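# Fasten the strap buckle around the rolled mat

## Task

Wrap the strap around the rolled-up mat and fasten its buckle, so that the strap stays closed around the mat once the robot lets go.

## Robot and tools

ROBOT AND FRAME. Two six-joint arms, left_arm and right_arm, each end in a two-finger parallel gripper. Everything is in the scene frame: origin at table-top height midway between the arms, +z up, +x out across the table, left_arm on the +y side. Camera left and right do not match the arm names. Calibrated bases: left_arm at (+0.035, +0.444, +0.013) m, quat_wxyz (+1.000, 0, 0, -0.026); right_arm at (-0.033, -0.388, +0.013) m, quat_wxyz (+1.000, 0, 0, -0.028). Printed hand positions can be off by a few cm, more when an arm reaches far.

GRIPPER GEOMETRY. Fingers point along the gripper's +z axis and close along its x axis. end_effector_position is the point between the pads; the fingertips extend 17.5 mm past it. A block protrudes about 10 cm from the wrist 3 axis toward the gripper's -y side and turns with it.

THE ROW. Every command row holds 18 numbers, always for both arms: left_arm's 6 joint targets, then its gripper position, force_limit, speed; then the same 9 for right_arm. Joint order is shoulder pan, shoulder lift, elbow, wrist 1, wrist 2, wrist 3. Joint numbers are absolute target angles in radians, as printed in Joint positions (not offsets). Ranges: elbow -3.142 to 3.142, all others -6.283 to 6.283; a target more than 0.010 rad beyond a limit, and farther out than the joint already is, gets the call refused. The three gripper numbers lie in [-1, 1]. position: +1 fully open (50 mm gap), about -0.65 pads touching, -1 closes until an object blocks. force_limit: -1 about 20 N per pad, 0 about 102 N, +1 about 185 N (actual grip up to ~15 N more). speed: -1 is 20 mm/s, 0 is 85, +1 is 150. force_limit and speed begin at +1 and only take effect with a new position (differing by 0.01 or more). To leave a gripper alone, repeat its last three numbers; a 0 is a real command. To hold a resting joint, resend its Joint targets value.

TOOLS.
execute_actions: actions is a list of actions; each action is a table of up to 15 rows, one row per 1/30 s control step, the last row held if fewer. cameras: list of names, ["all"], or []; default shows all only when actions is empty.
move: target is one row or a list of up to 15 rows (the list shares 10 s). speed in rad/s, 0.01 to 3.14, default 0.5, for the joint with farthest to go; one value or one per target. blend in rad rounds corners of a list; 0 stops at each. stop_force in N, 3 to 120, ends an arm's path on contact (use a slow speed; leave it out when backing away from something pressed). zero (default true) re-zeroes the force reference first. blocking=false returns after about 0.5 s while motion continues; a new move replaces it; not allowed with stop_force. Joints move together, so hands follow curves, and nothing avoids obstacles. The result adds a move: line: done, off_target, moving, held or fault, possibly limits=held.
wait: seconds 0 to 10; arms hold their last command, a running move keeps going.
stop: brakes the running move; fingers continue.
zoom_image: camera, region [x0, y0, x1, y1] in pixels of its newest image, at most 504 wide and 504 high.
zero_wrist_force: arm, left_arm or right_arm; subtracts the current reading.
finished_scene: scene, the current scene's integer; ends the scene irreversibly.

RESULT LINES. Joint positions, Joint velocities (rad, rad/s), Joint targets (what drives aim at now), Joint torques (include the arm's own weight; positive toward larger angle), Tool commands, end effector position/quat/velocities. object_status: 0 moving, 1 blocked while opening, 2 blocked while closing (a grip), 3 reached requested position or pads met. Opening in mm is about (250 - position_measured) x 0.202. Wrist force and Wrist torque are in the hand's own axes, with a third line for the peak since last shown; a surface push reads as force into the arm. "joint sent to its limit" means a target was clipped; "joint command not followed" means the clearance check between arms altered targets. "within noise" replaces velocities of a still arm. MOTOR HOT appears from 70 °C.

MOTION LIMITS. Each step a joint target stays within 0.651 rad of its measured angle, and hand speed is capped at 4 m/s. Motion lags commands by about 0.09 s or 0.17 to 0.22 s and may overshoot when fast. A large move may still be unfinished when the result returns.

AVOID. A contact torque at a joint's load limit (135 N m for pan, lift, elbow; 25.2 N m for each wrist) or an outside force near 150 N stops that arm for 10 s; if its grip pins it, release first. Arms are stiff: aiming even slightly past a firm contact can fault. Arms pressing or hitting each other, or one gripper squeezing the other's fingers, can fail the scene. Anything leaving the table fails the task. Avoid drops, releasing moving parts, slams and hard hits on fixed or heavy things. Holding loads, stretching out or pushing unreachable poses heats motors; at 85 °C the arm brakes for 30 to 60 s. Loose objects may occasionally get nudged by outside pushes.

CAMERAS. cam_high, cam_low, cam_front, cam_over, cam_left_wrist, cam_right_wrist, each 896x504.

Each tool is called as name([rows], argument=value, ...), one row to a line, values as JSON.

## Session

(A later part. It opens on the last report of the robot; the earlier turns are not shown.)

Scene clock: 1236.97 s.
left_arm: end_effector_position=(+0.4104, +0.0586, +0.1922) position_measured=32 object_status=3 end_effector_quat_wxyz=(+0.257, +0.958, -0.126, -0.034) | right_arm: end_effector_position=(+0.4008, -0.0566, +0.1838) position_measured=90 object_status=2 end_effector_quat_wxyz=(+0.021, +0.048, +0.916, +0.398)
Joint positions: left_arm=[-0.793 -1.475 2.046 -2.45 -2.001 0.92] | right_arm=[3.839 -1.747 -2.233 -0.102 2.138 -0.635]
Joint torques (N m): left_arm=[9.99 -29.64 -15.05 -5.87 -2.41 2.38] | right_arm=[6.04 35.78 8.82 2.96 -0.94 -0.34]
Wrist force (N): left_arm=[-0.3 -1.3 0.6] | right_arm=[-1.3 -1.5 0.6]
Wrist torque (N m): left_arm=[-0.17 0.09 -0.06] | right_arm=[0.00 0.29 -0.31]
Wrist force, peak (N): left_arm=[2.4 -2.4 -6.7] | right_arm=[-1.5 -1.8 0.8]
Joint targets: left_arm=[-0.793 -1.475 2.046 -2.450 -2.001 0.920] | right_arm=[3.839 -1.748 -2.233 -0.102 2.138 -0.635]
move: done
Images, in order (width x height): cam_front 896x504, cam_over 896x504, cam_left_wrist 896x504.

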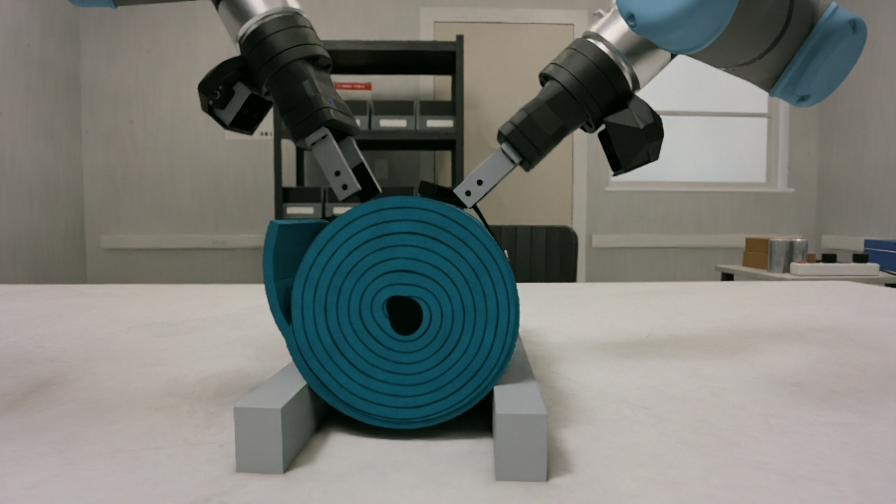

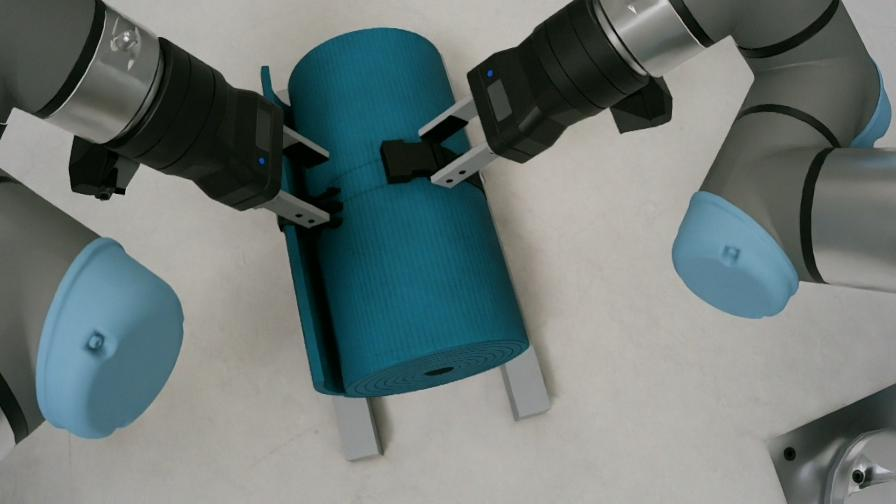

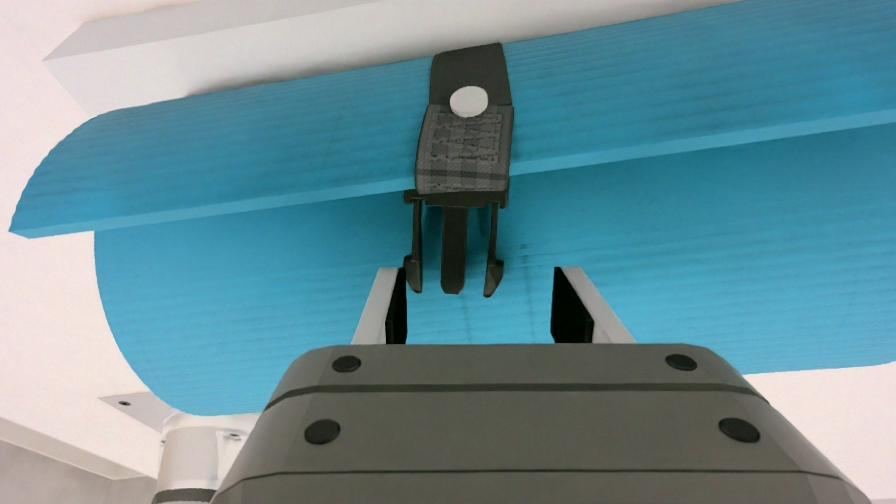

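move([
  [-0.7684, -1.4511, 2.1685, -2.6872, -2.0467, 0.8268, 0.8, -0.5, 0, 3.8391, -1.7475, -2.2331, -0.1023, 2.1377, -0.6354, -1, 0, -1],
  [-0.7534, -1.4484, 2.1827, -2.6967, -2.0524, 0.8426, 0.8, -0.5, 0, 3.8391, -1.7475, -2.2331, -0.1023, 2.1377, -0.6354, -1, 0, -1],
], speed=[0.06, 0.03], stop_force=10, cameras=["cam_over", "cam_left_wrist", "cam_front"])

zoom_image(camera="cam_left_wrist", region=[350, 100, 610, 350])

zoom_image(camera="cam_over", region=[250, 100, 450, 260])

Scene clock: 1310.73 s.
left_arm: end_effector_position=(+0.4071, +0.0758, +0.1600) position_measured=32 object_status=3 end_effector_quat_wxyz=(+0.300, +0.950, -0.083, -0.026) | right_arm: end_effector_position=(+0.4008, -0.0566, +0.1838) position_measured=90 object_status=2 end_effector_quat_wxyz=(+0.021, +0.048, +0.916, +0.398)
Joint positions: left_arm=[-0.753 -1.448 2.183 -2.697 -2.052 0.843] | right_arm=[3.839 -1.747 -2.233 -0.102 2.138 -0.635]
Joint torques (N m): left_arm=[-7.83 -29.64 -26.22 -1.06 0.88 -2.66] | right_arm=[5.08 35.63 9.29 3.04 -0.52 -0.32]
Wrist force (N): left_arm=[-0.3 -0.6 0.7] | right_arm=[-1.4 -1.7 0.5]
Wrist torque (N m): left_arm=[-0.17 0.08 -0.21] | right_arm=[-0.03 0.30 -0.31]
Wrist force, peak (N): left_arm=[-0.3 -1.6 0.8] | right_arm=[-1.4 -1.9 0.8]
Joint targets: left_arm=[-0.753 -1.448 2.183 -2.697 -2.052 0.843] | right_arm=[3.839 -1.748 -2.233 -0.102 2.138 -0.635]
move: done
Images, in order (width x height): cam_front 896x504, cam_over 896x504, cam_left_wrist 896x504.

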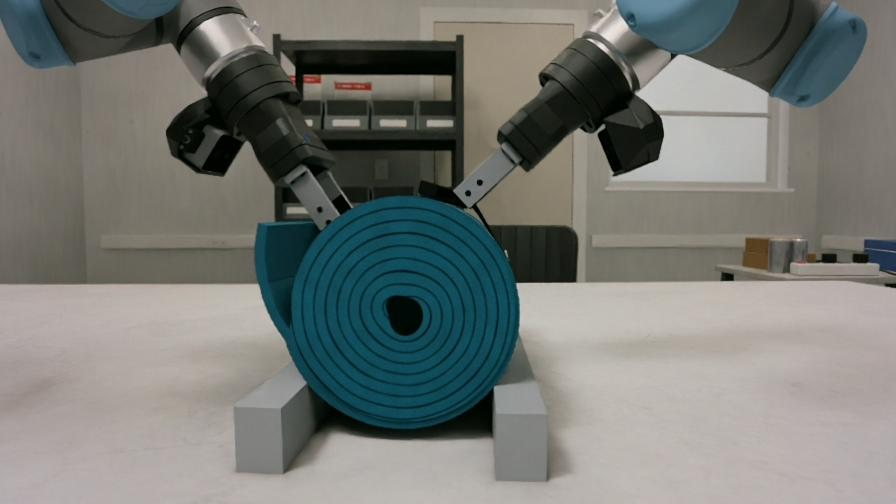

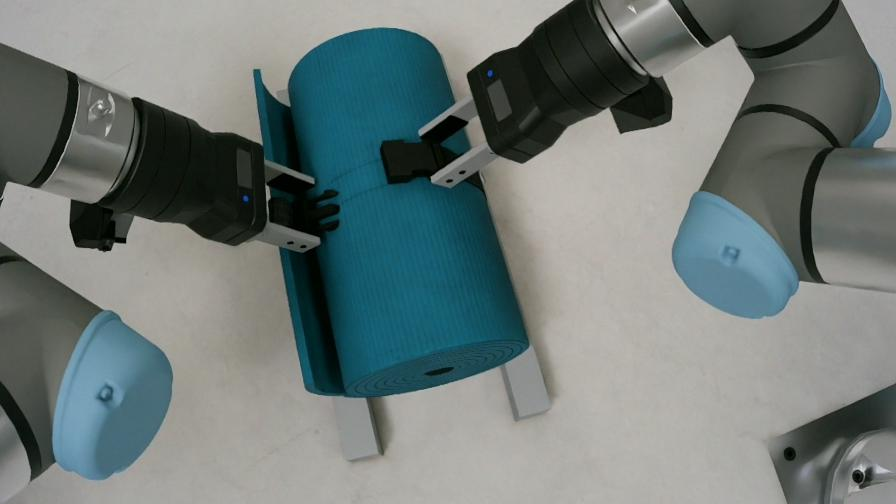

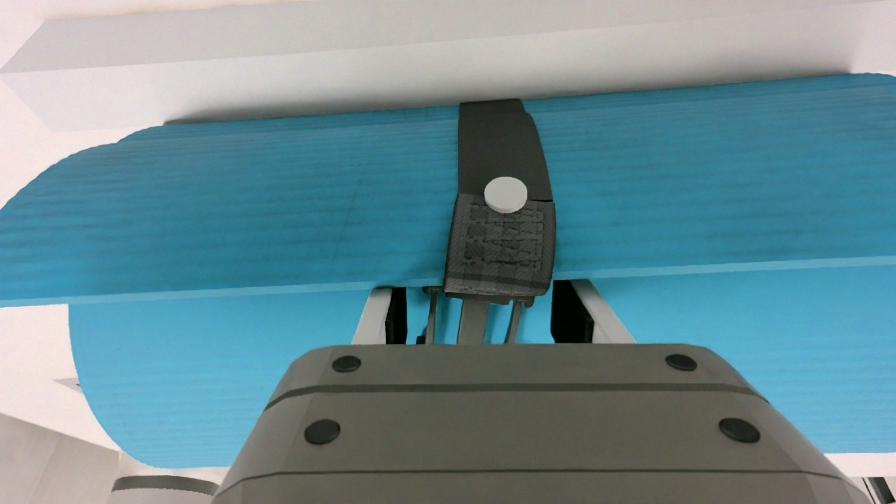

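Scaled by 1.938.

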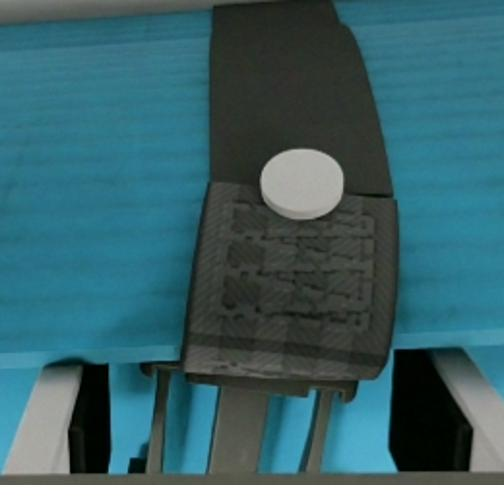

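Scaled by 2.520.

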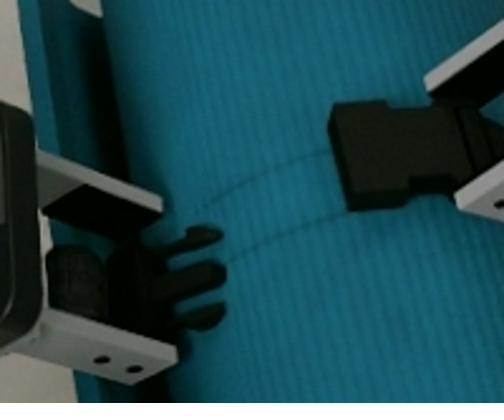

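move(target=[-0.7534, -1.4484, 2.1827, -2.6967, -2.0524, 0.8426, -1, -0.2, -1, 3.8391, -1.7475, -2.2331, -0.1023, 2.1377, -0.6354, -1, 0, -1], speed=0.05, cameras=["cam_over", "cam_left_wrist"])

zoom_image(camera="cam_left_wrist", region=[350, 200, 610, 350])

zoom_image(camera="cam_over", region=[250, 130, 400, 260])

Scene clock: 1318.00 s.
left_arm: end_effector_position=(+0.4071, +0.0758, +0.1600) position_measured=93 object_status=2 end_effector_quat_wxyz=(+0.300, +0.950, -0.083, -0.026) | right_arm: end_effector_position=(+0.4008, -0.0566, +0.1838) position_measured=90 object_status=2 end_effector_quat_wxyz=(+0.021, +0.048, +0.916, +0.398)
Joint positions: left_arm=[-0.753 -1.448 2.183 -2.697 -2.052 0.843] | right_arm=[3.839 -1.747 -2.233 -0.102 2.138 -0.635]
Joint torques (N m): left_arm=[-6.1 -31.46 -27.1 -1.27 0.74 -2.74] | right_arm=[5.17 35.92 8.71 3.11 -0.35 -0.16]
Wrist force (N): left_arm=[-0.6 -0.8 1.2] | right_arm=[-1.3 -1.5 0.5]
Wrist torque (N m): left_arm=[-0.18 0.09 -0.21] | right_arm=[0.00 0.30 -0.31]
Wrist force, peak (N): left_arm=[-0.6 -0.8 1.2] | right_arm=[-1.3 -2.0 0.8]
Joint targets: left_arm=[-0.753 -1.448 2.183 -2.697 -2.052 0.843] | right_arm=[3.839 -1.748 -2.233 -0.102 2.138 -0.635]
move: done
Images, in order (width x height): cam_over 896x504, cam_left_wrist 896x504.

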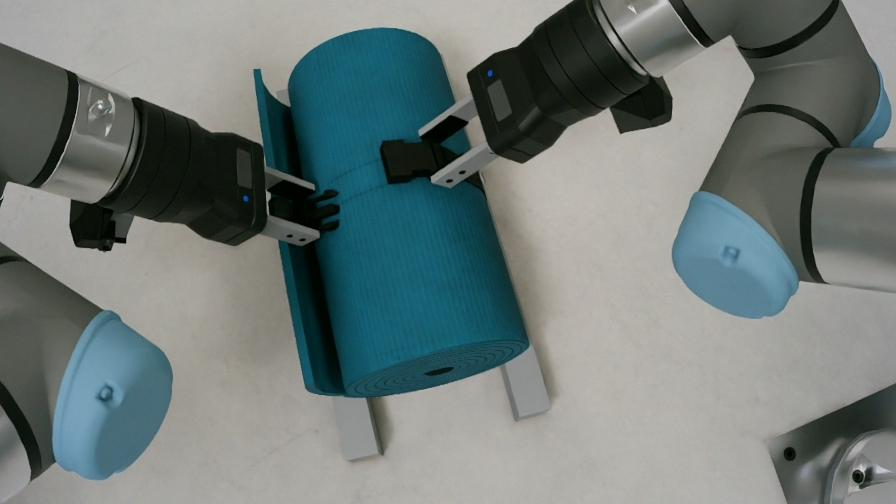

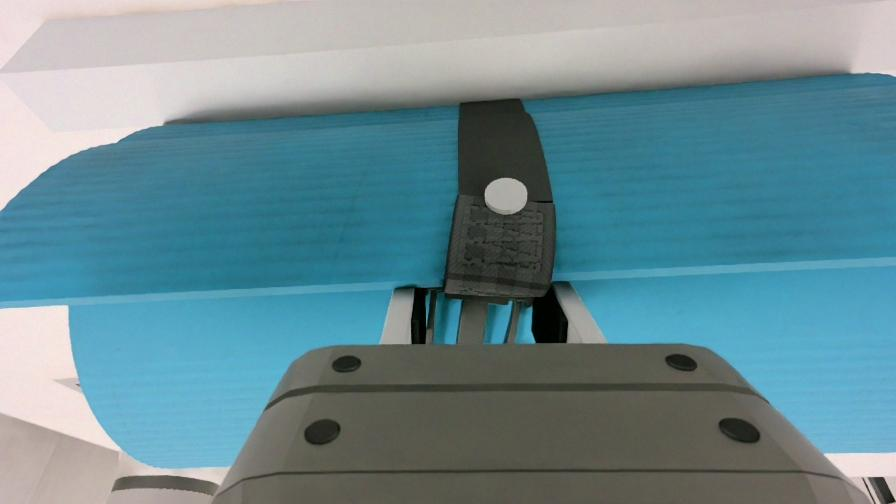

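Scaled by 1.938.

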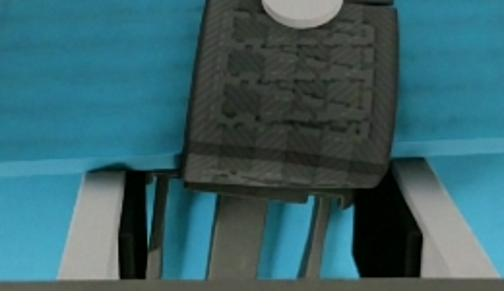

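Scaled by 3.360.

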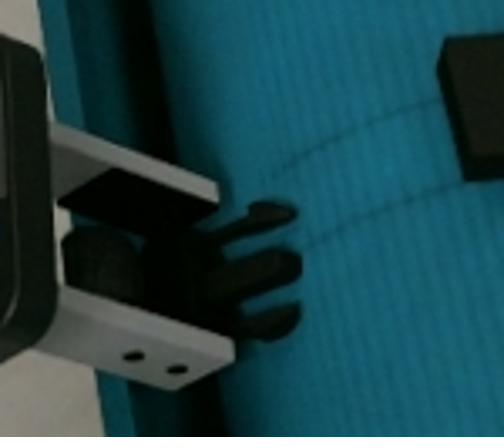

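move([
  [-0.8252, -1.5180, 2.1161, -2.5242, -1.9138, 0.7360, -1, -0.2, -1, 3.8391, -1.7475, -2.2331, -0.1023, 2.1377, -0.6354, -1, 0, -1],
  [-1.0241, -1.4078, 1.7612, -1.9242, -1.5708, 0.5993, -1, -0.2, -1, 3.8391, -1.7475, -2.2331, -0.1023, 2.1377, -0.6354, -1, 0, -1],
], speed=[0.12, 0.15], stop_force=25, blend=[0.03, 0], cameras=["cam_over", "cam_left_wrist", "cam_front", "cam_high"])

zoom_image(camera="cam_left_wrist", region=[350, 100, 610, 350])

zoom_image(camera="cam_over", region=[250, 80, 500, 260])

zoom_image(camera="cam_front", region=[250, 130, 530, 270])

Scene clock: 1386.97 s.
left_arm: end_effector_position=(+0.4074, +0.0346, +0.1997) position_measured=93 object_status=2 end_effector_quat_wxyz=(+0.000, +0.999, -0.052, +0.000) | right_arm: end_effector_position=(+0.4008, -0.0566, +0.1838) position_measured=90 object_status=2 end_effector_quat_wxyz=(+0.021, +0.048, +0.916, +0.398)
Joint positions: left_arm=[-1.024 -1.408 1.761 -1.924 -1.571 0.599] | right_arm=[3.839 -1.747 -2.233 -0.102 2.138 -0.635]
Joint torques (N m): left_arm=[9.63 -42.03 -16.74 -4.07 -1.65 2.44] | right_arm=[4.28 35.23 9.31 3.17 -0.05 0.02]
Wrist force (N): left_arm=[0.0 0.3 0.2] | right_arm=[-1.3 -1.5 0.4]
Wrist torque (N m): left_arm=[0.08 -0.03 0.04] | right_arm=[-0.02 0.28 -0.31]
Wrist force, peak (N): left_arm=[-0.2 -1.5 -1.8] | right_arm=[-1.5 -2.0 0.6]
Joint targets: left_arm=[-1.024 -1.408 1.761 -1.924 -1.571 0.599] | right_arm=[3.839 -1.748 -2.233 -0.102 2.138 -0.635]
move: done
Images, in order (width x height): cam_high 896x504, cam_front 896x504, cam_over 896x504, cam_left_wrist 896x504.

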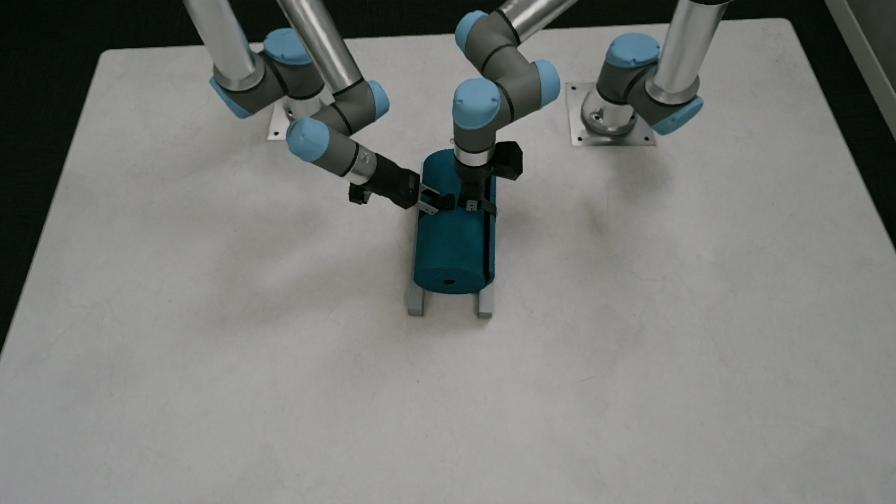

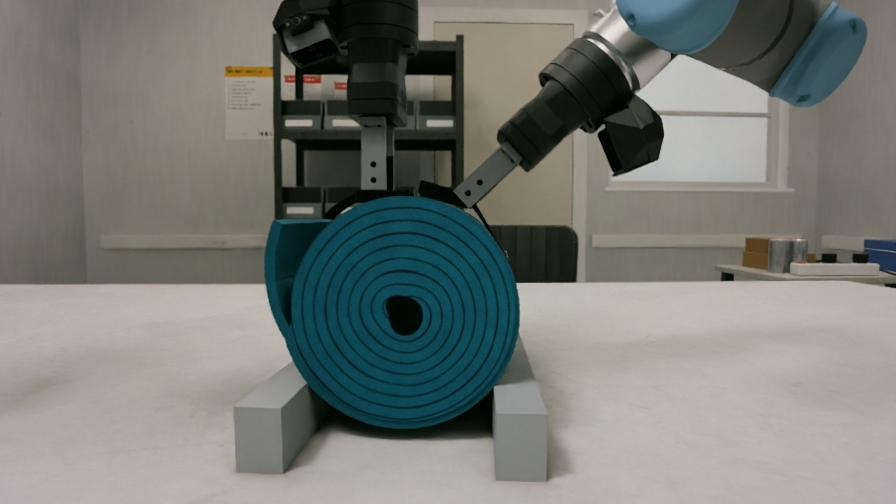

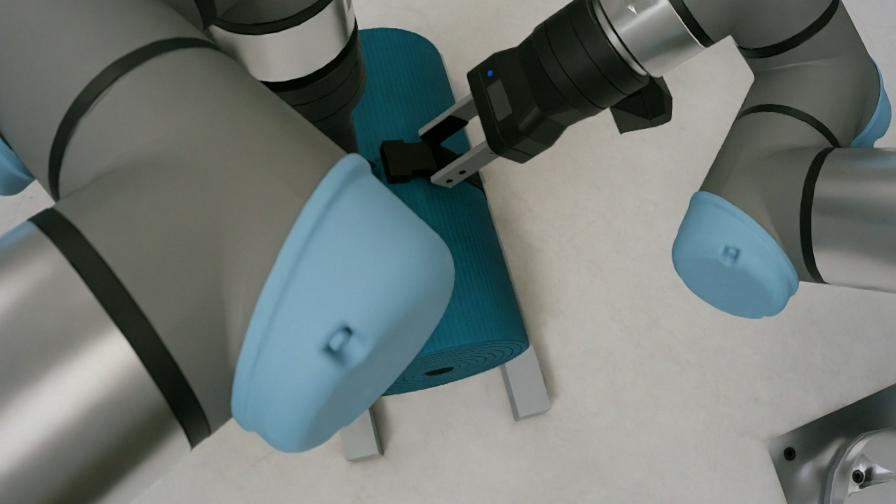

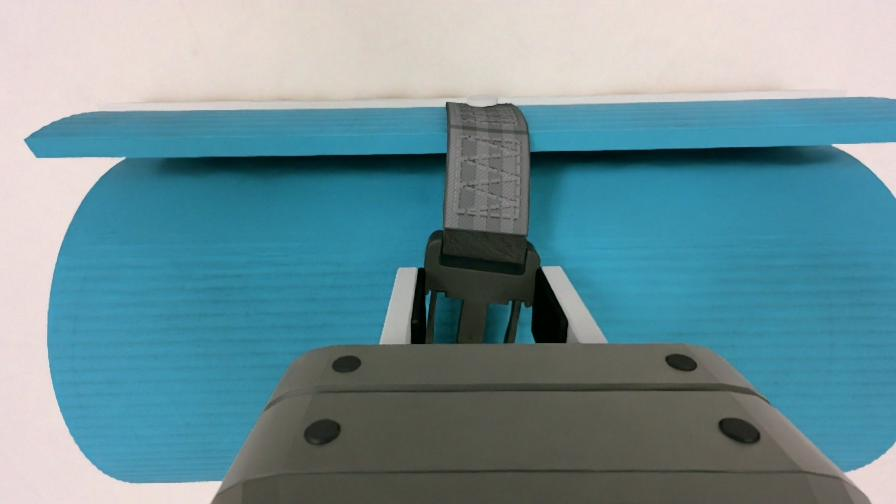

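Scaled by 1.938.

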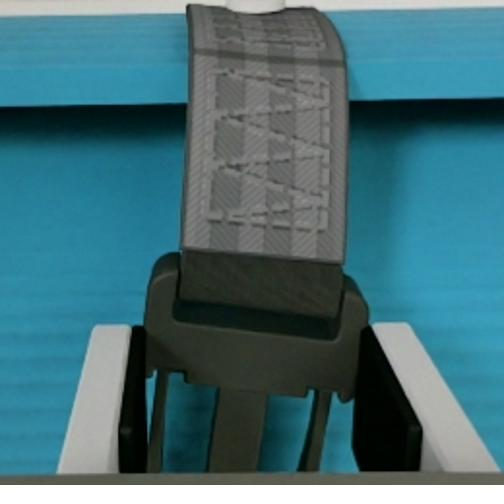

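Scaled by 2.016.

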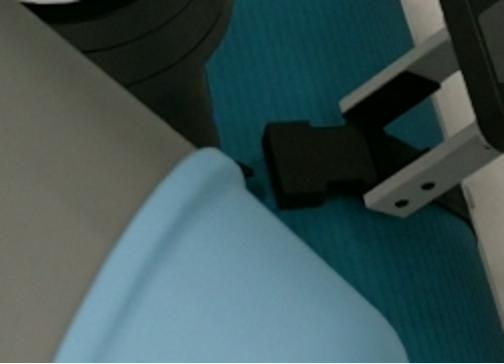

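Scaled by 1.800.

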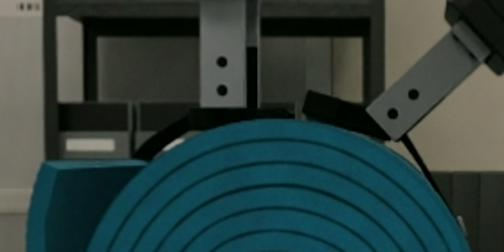

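zoom_image(camera="cam_front", region=[340, 160, 500, 250])

zoom_image(camera="cam_high", region=[400, 150, 520, 240])

zoom_image(camera="cam_left_wrist", region=[390, 200, 570, 350])

Scaled by 3.150.

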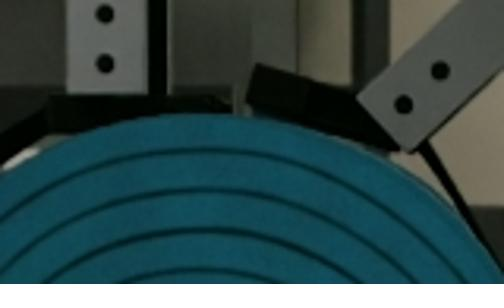

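Scaled by 4.200.

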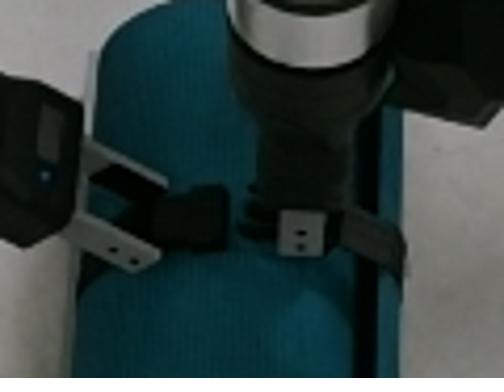

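Scaled by 2.800.

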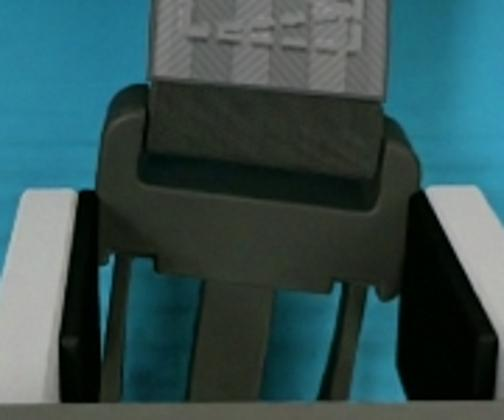

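zoom_image(camera="cam_front", region=[350, 170, 460, 220])

zoom_image(camera="cam_high", region=[430, 185, 490, 225])

Scaled by 4.582.

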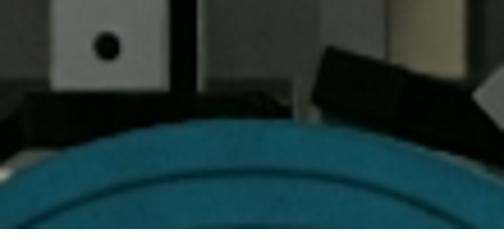

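Scaled by 8.400.

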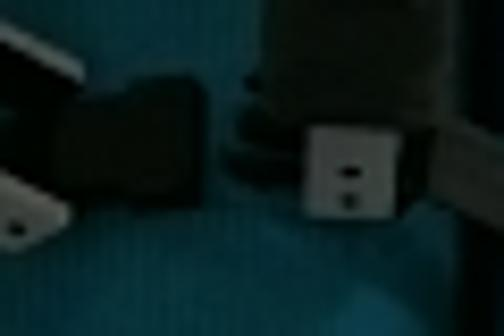

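move(target=[-1.0780, -1.2774, 1.5114, -1.5534, -1.4289, 0.5031, -1, -0.2, -1, 3.8391, -1.7475, -2.2331, -0.1023, 2.1377, -0.6354, -1, 0, -1], speed=0.1, stop_force=25, cameras=["cam_over", "cam_left_wrist", "cam_front", "cam_high"])

zoom_image(camera="cam_left_wrist", region=[350, 100, 610, 350])

zoom_image(camera="cam_front", region=[330, 150, 490, 240])

zoom_image(camera="cam_high", region=[410, 165, 510, 235])

Scene clock: 1485.27 s.
left_arm: end_effector_position=(+0.4182, +0.0303, +0.2179) position_measured=93 object_status=2 end_effector_quat_wxyz=(-0.143, +0.989, -0.040, +0.006) | right_arm: end_effector_position=(+0.4008, -0.0566, +0.1838) position_measured=90 object_status=2 end_effector_quat_wxyz=(+0.021, +0.048, +0.916, +0.398)
Joint positions: left_arm=[-1.078 -1.277 1.511 -1.553 -1.429 0.503] | right_arm=[3.839 -1.747 -2.233 -0.102 2.138 -0.635]
Joint torques (N m): left_arm=[8.62 -51.15 -19.73 -5.16 -0.96 2.39] | right_arm=[4.3 35.37 9.04 3.23 0.21 0.11]
Wrist force (N): left_arm=[-0.8 0.9 4.7] | right_arm=[-1.2 -1.6 0.4]
Wrist torque (N m): left_arm=[0.04 -0.06 0.10] | right_arm=[-0.03 0.27 -0.31]
Wrist force, peak (N): left_arm=[-1.0 1.1 5.1] | right_arm=[-1.4 -1.9 0.8]
Joint targets: left_arm=[-1.078 -1.277 1.511 -1.553 -1.429 0.503] | right_arm=[3.839 -1.748 -2.233 -0.102 2.138 -0.635]
move: done
Images, in order (width x height): cam_high 896x504, cam_front 896x504, cam_over 896x504, cam_left_wrist 896x504.

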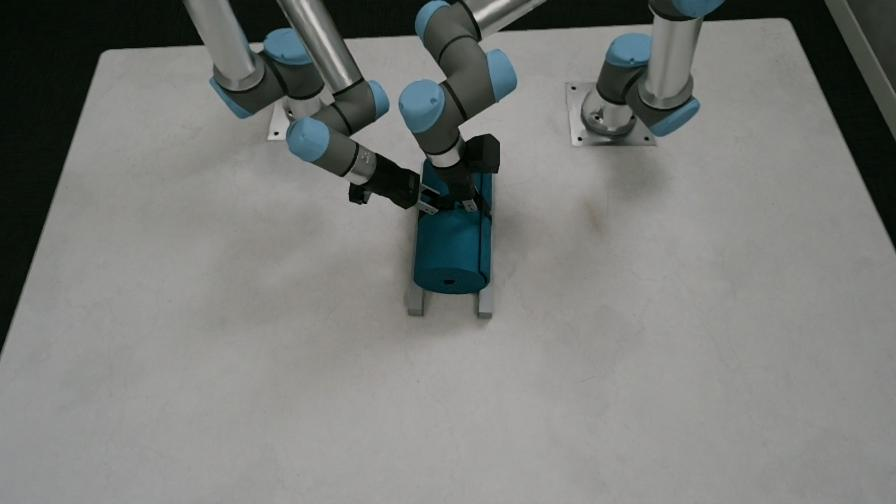

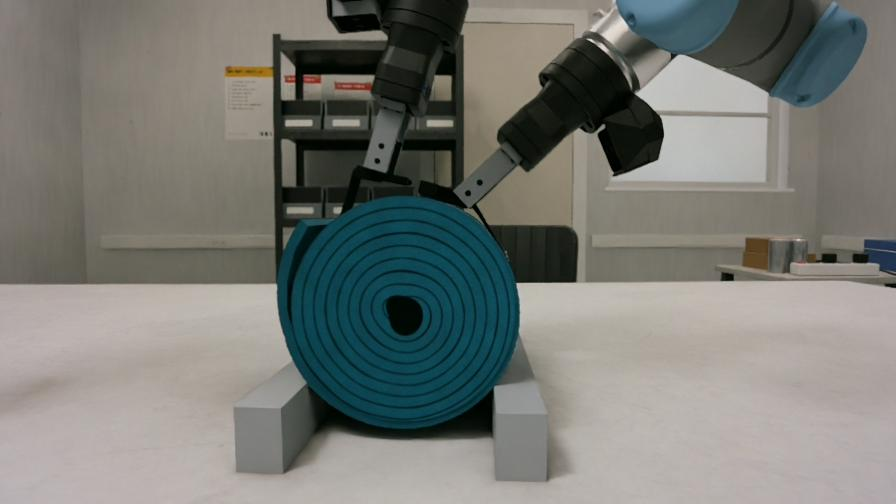

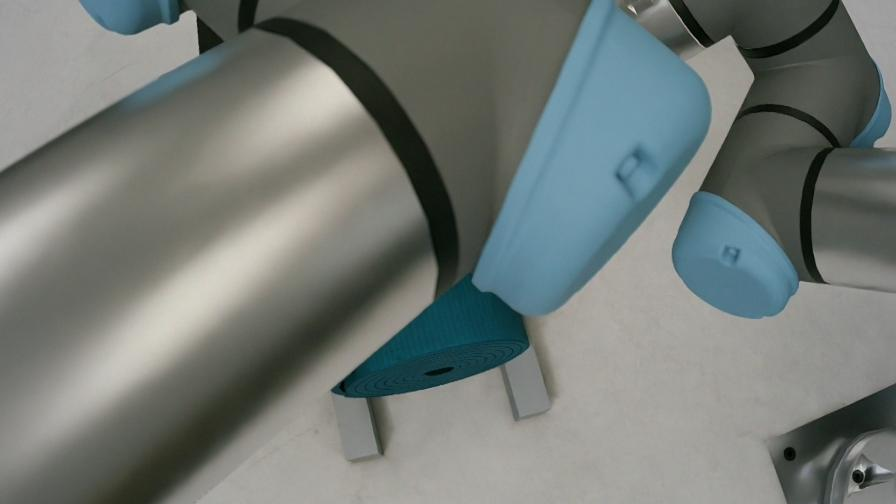

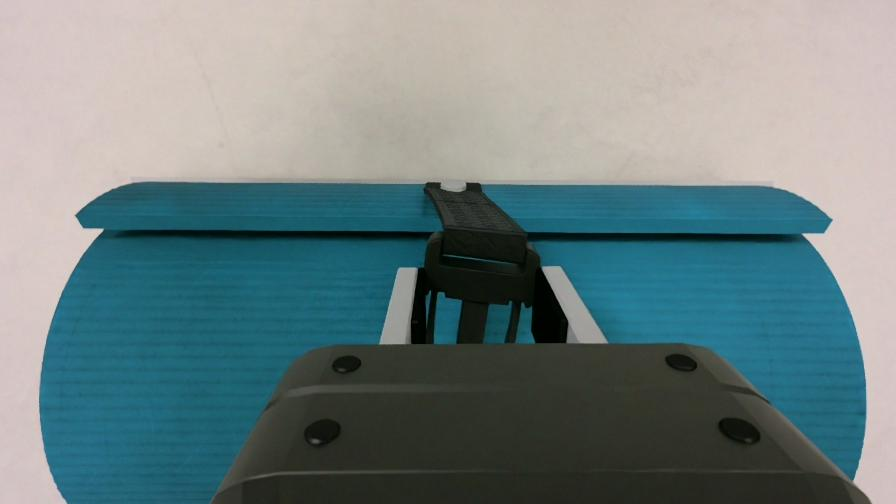

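Scaled by 1.938.

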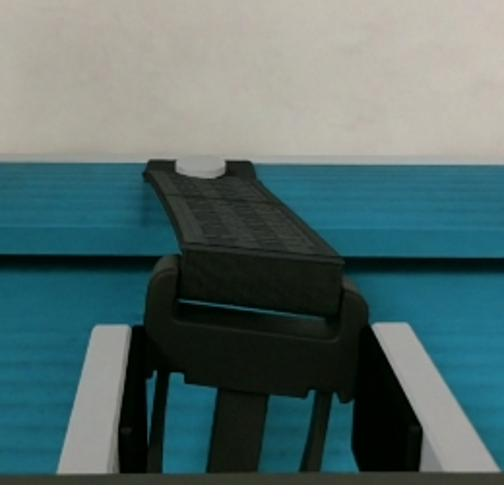

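Scaled by 3.150.

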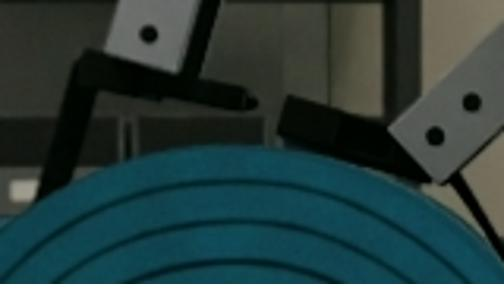

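Scaled by 5.040.

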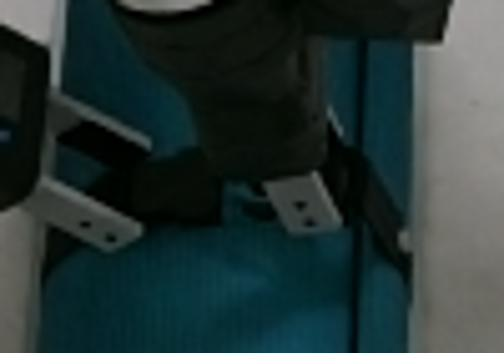

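zoom_image(camera="cam_front", region=[345, 155, 445, 215])

zoom_image(camera="cam_high", region=[435, 185, 485, 220])

zoom_image(camera="cam_left_wrist", region=[390, 200, 570, 350])

Scaled by 5.040.

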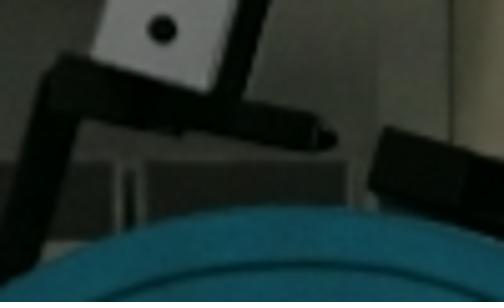

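Scaled by 10.080.

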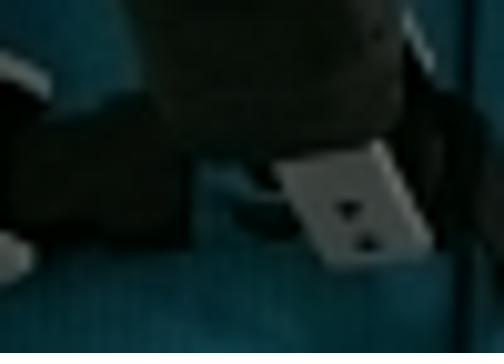

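Scaled by 2.800.

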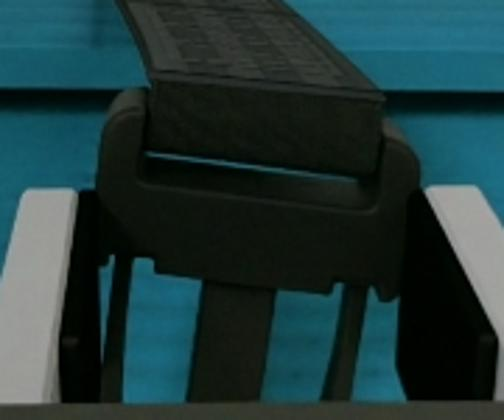

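move(target=[-1.0942, -1.2461, 1.4665, -1.4801, -1.4100, 0.4620, -1, -0.2, -1, 3.8391, -1.7475, -2.2331, -0.1023, 2.1377, -0.6354, -1, 0, -1], speed=0.06, stop_force=15, cameras=["cam_left_wrist", "cam_front", "cam_high"])

zoom_image(camera="cam_front", region=[345, 155, 445, 215])

zoom_image(camera="cam_high", region=[435, 185, 485, 220])

Scene clock: 1535.67 s.
left_arm: end_effector_position=(+0.4149, +0.0282, +0.2182) position_measured=93 object_status=2 end_effector_quat_wxyz=(-0.174, +0.984, -0.031, +0.005) | right_arm: end_effector_position=(+0.4008, -0.0566, +0.1838) position_measured=90 object_status=2 end_effector_quat_wxyz=(+0.021, +0.048, +0.916, +0.398)
Joint positions: left_arm=[-1.094 -1.246 1.466 -1.48 -1.41 0.462] | right_arm=[3.839 -1.747 -2.233 -0.102 2.138 -0.635]
Joint torques (N m): left_arm=[7.63 -52.59 -19.45 -4.9 -0.76 2.43] | right_arm=[3.41 34.56 9.25 3.22 0.45 0.21]
Motor temperatures (°C): left_arm=[27 31 29 33 35 33] | right_arm=[34 32 25 30 42 36]
Wrist force (N): left_arm=[-0.5 1.8 5.6] | right_arm=[-1.4 -1.6 0.7]
Wrist torque (N m): left_arm=[0.08 -0.03 0.12] | right_arm=[-0.01 0.31 -0.31]
Wrist force, peak (N): left_arm=[-0.5 1.7 5.8] | right_arm=[-1.5 -1.9 0.7]
Joint targets: left_arm=[-1.094 -1.246 1.466 -1.480 -1.410 0.462] | right_arm=[3.839 -1.748 -2.233 -0.102 2.138 -0.635]
move: done
Images, in order (width x height): cam_high 896x504, cam_front 896x504, cam_left_wrist 896x504.

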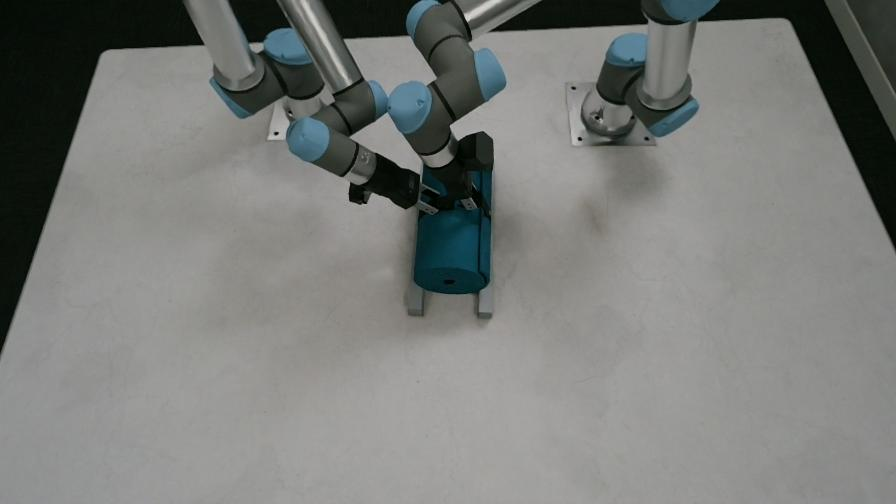

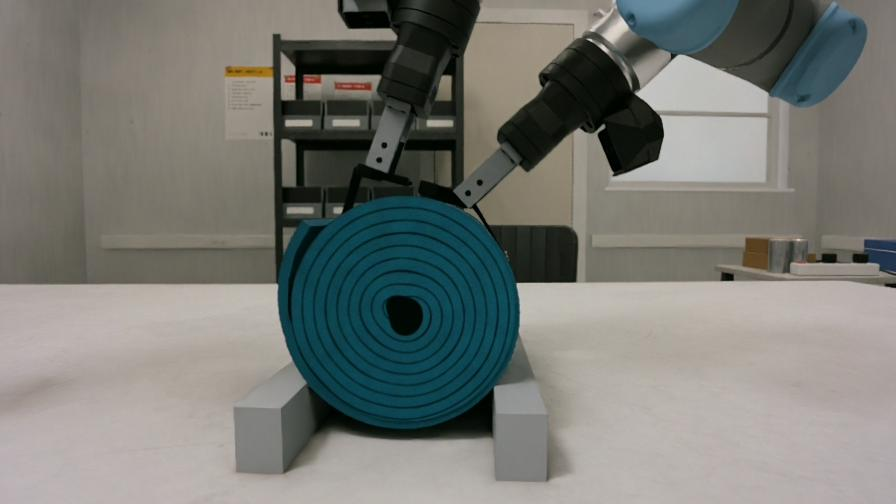

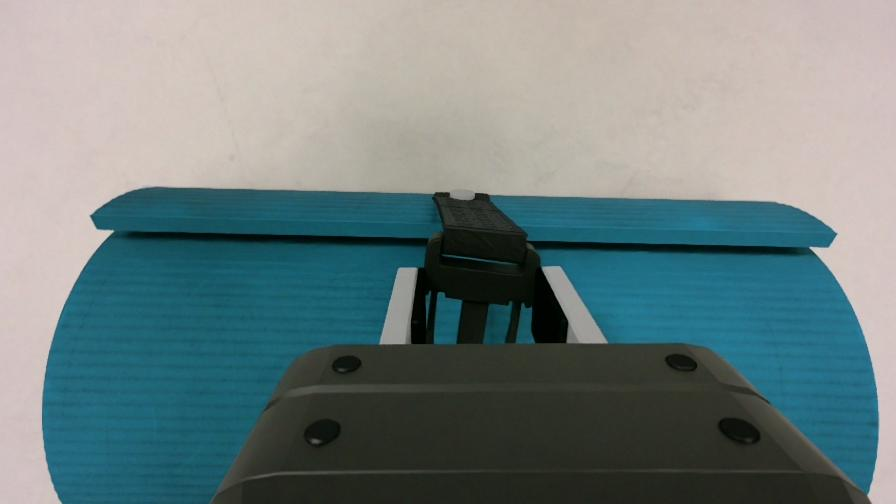

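Scaled by 5.040.

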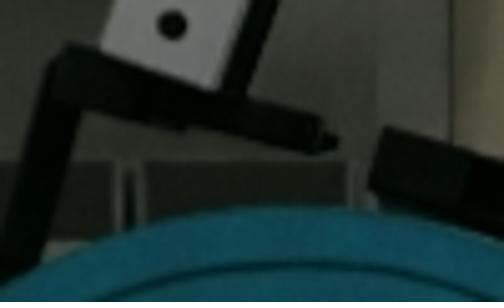

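Scaled by 10.080.

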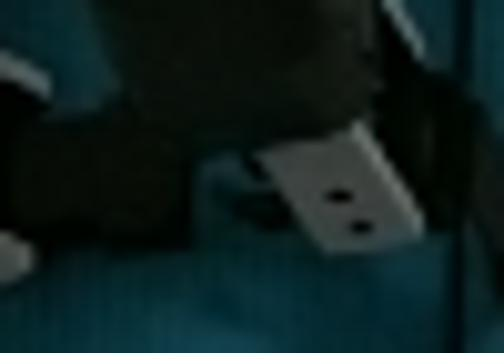

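move(target=[-1.1067, -1.2194, 1.4438, -1.4821, -1.4138, 0.4498, -1, -0.2, -1, 3.8391, -1.7475, -2.2331, -0.1023, 2.1377, -0.6354, -1, 0, -1], speed=0.02, stop_force=10, cameras=["cam_left_wrist", "cam_front", "cam_high"])

zoom_image(camera="cam_front", region=[345, 155, 445, 215])

zoom_image(camera="cam_high", region=[435, 185, 485, 220])

Scene clock: 1545.83 s.
left_arm: end_effector_position=(+0.4127, +0.0141, +0.2128) position_measured=93 object_status=2 end_effector_quat_wxyz=(-0.174, +0.984, -0.031, +0.005) | right_arm: end_effector_position=(+0.4008, -0.0566, +0.1838) position_measured=90 object_status=2 end_effector_quat_wxyz=(+0.021, +0.048, +0.916, +0.398)
Joint positions: left_arm=[-1.107 -1.219 1.444 -1.482 -1.414 0.45] | right_arm=[3.839 -1.747 -2.233 -0.102 2.138 -0.635]
Joint torques (N m): left_arm=[1.58 -51.57 -20.89 -5.71 -1.77 1.05] | right_arm=[3.55 35.01 15.63 3.56 0.67 0.2]
Wrist force (N): left_arm=[0.3 -4.6 5.1] | right_arm=[-1.2 -6.8 -2.0]
Wrist torque (N m): left_arm=[0.10 -0.14 0.11] | right_arm=[-0.11 0.23 -0.32]
Wrist force, peak (N): left_arm=[0.0 -4.9 5.2] | right_arm=[-1.2 -7.0 -1.9]
Joint targets: left_arm=[-1.107 -1.219 1.444 -1.482 -1.414 0.450] | right_arm=[3.839 -1.748 -2.233 -0.102 2.138 -0.635]
move: done
Images, in order (width x height): cam_high 896x504, cam_front 896x504, cam_left_wrist 896x504.

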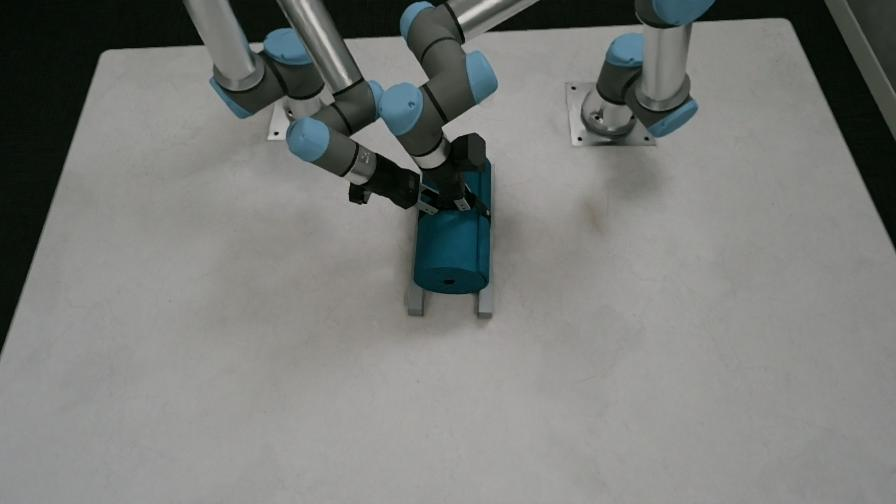

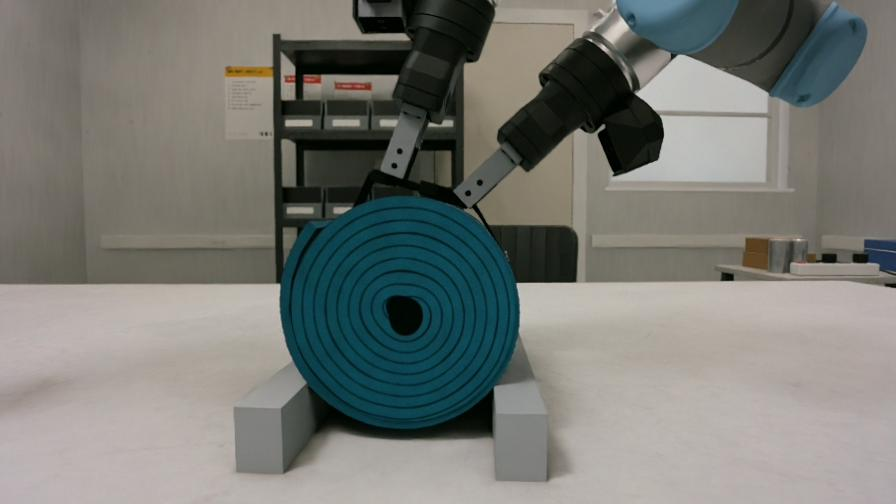

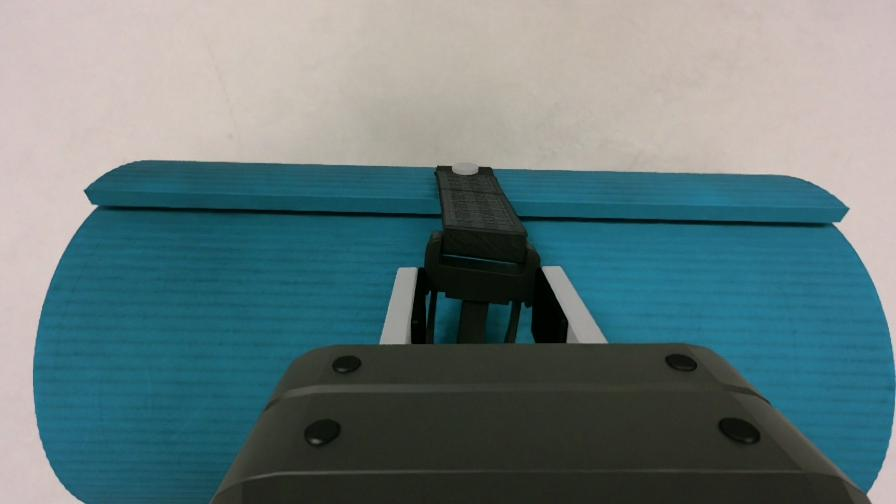

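Scaled by 5.040.

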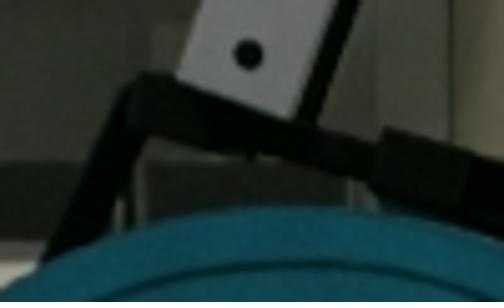

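Scaled by 10.080.

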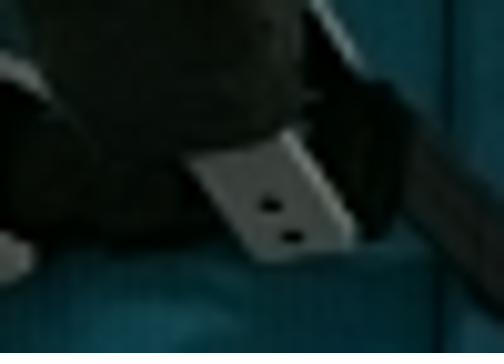

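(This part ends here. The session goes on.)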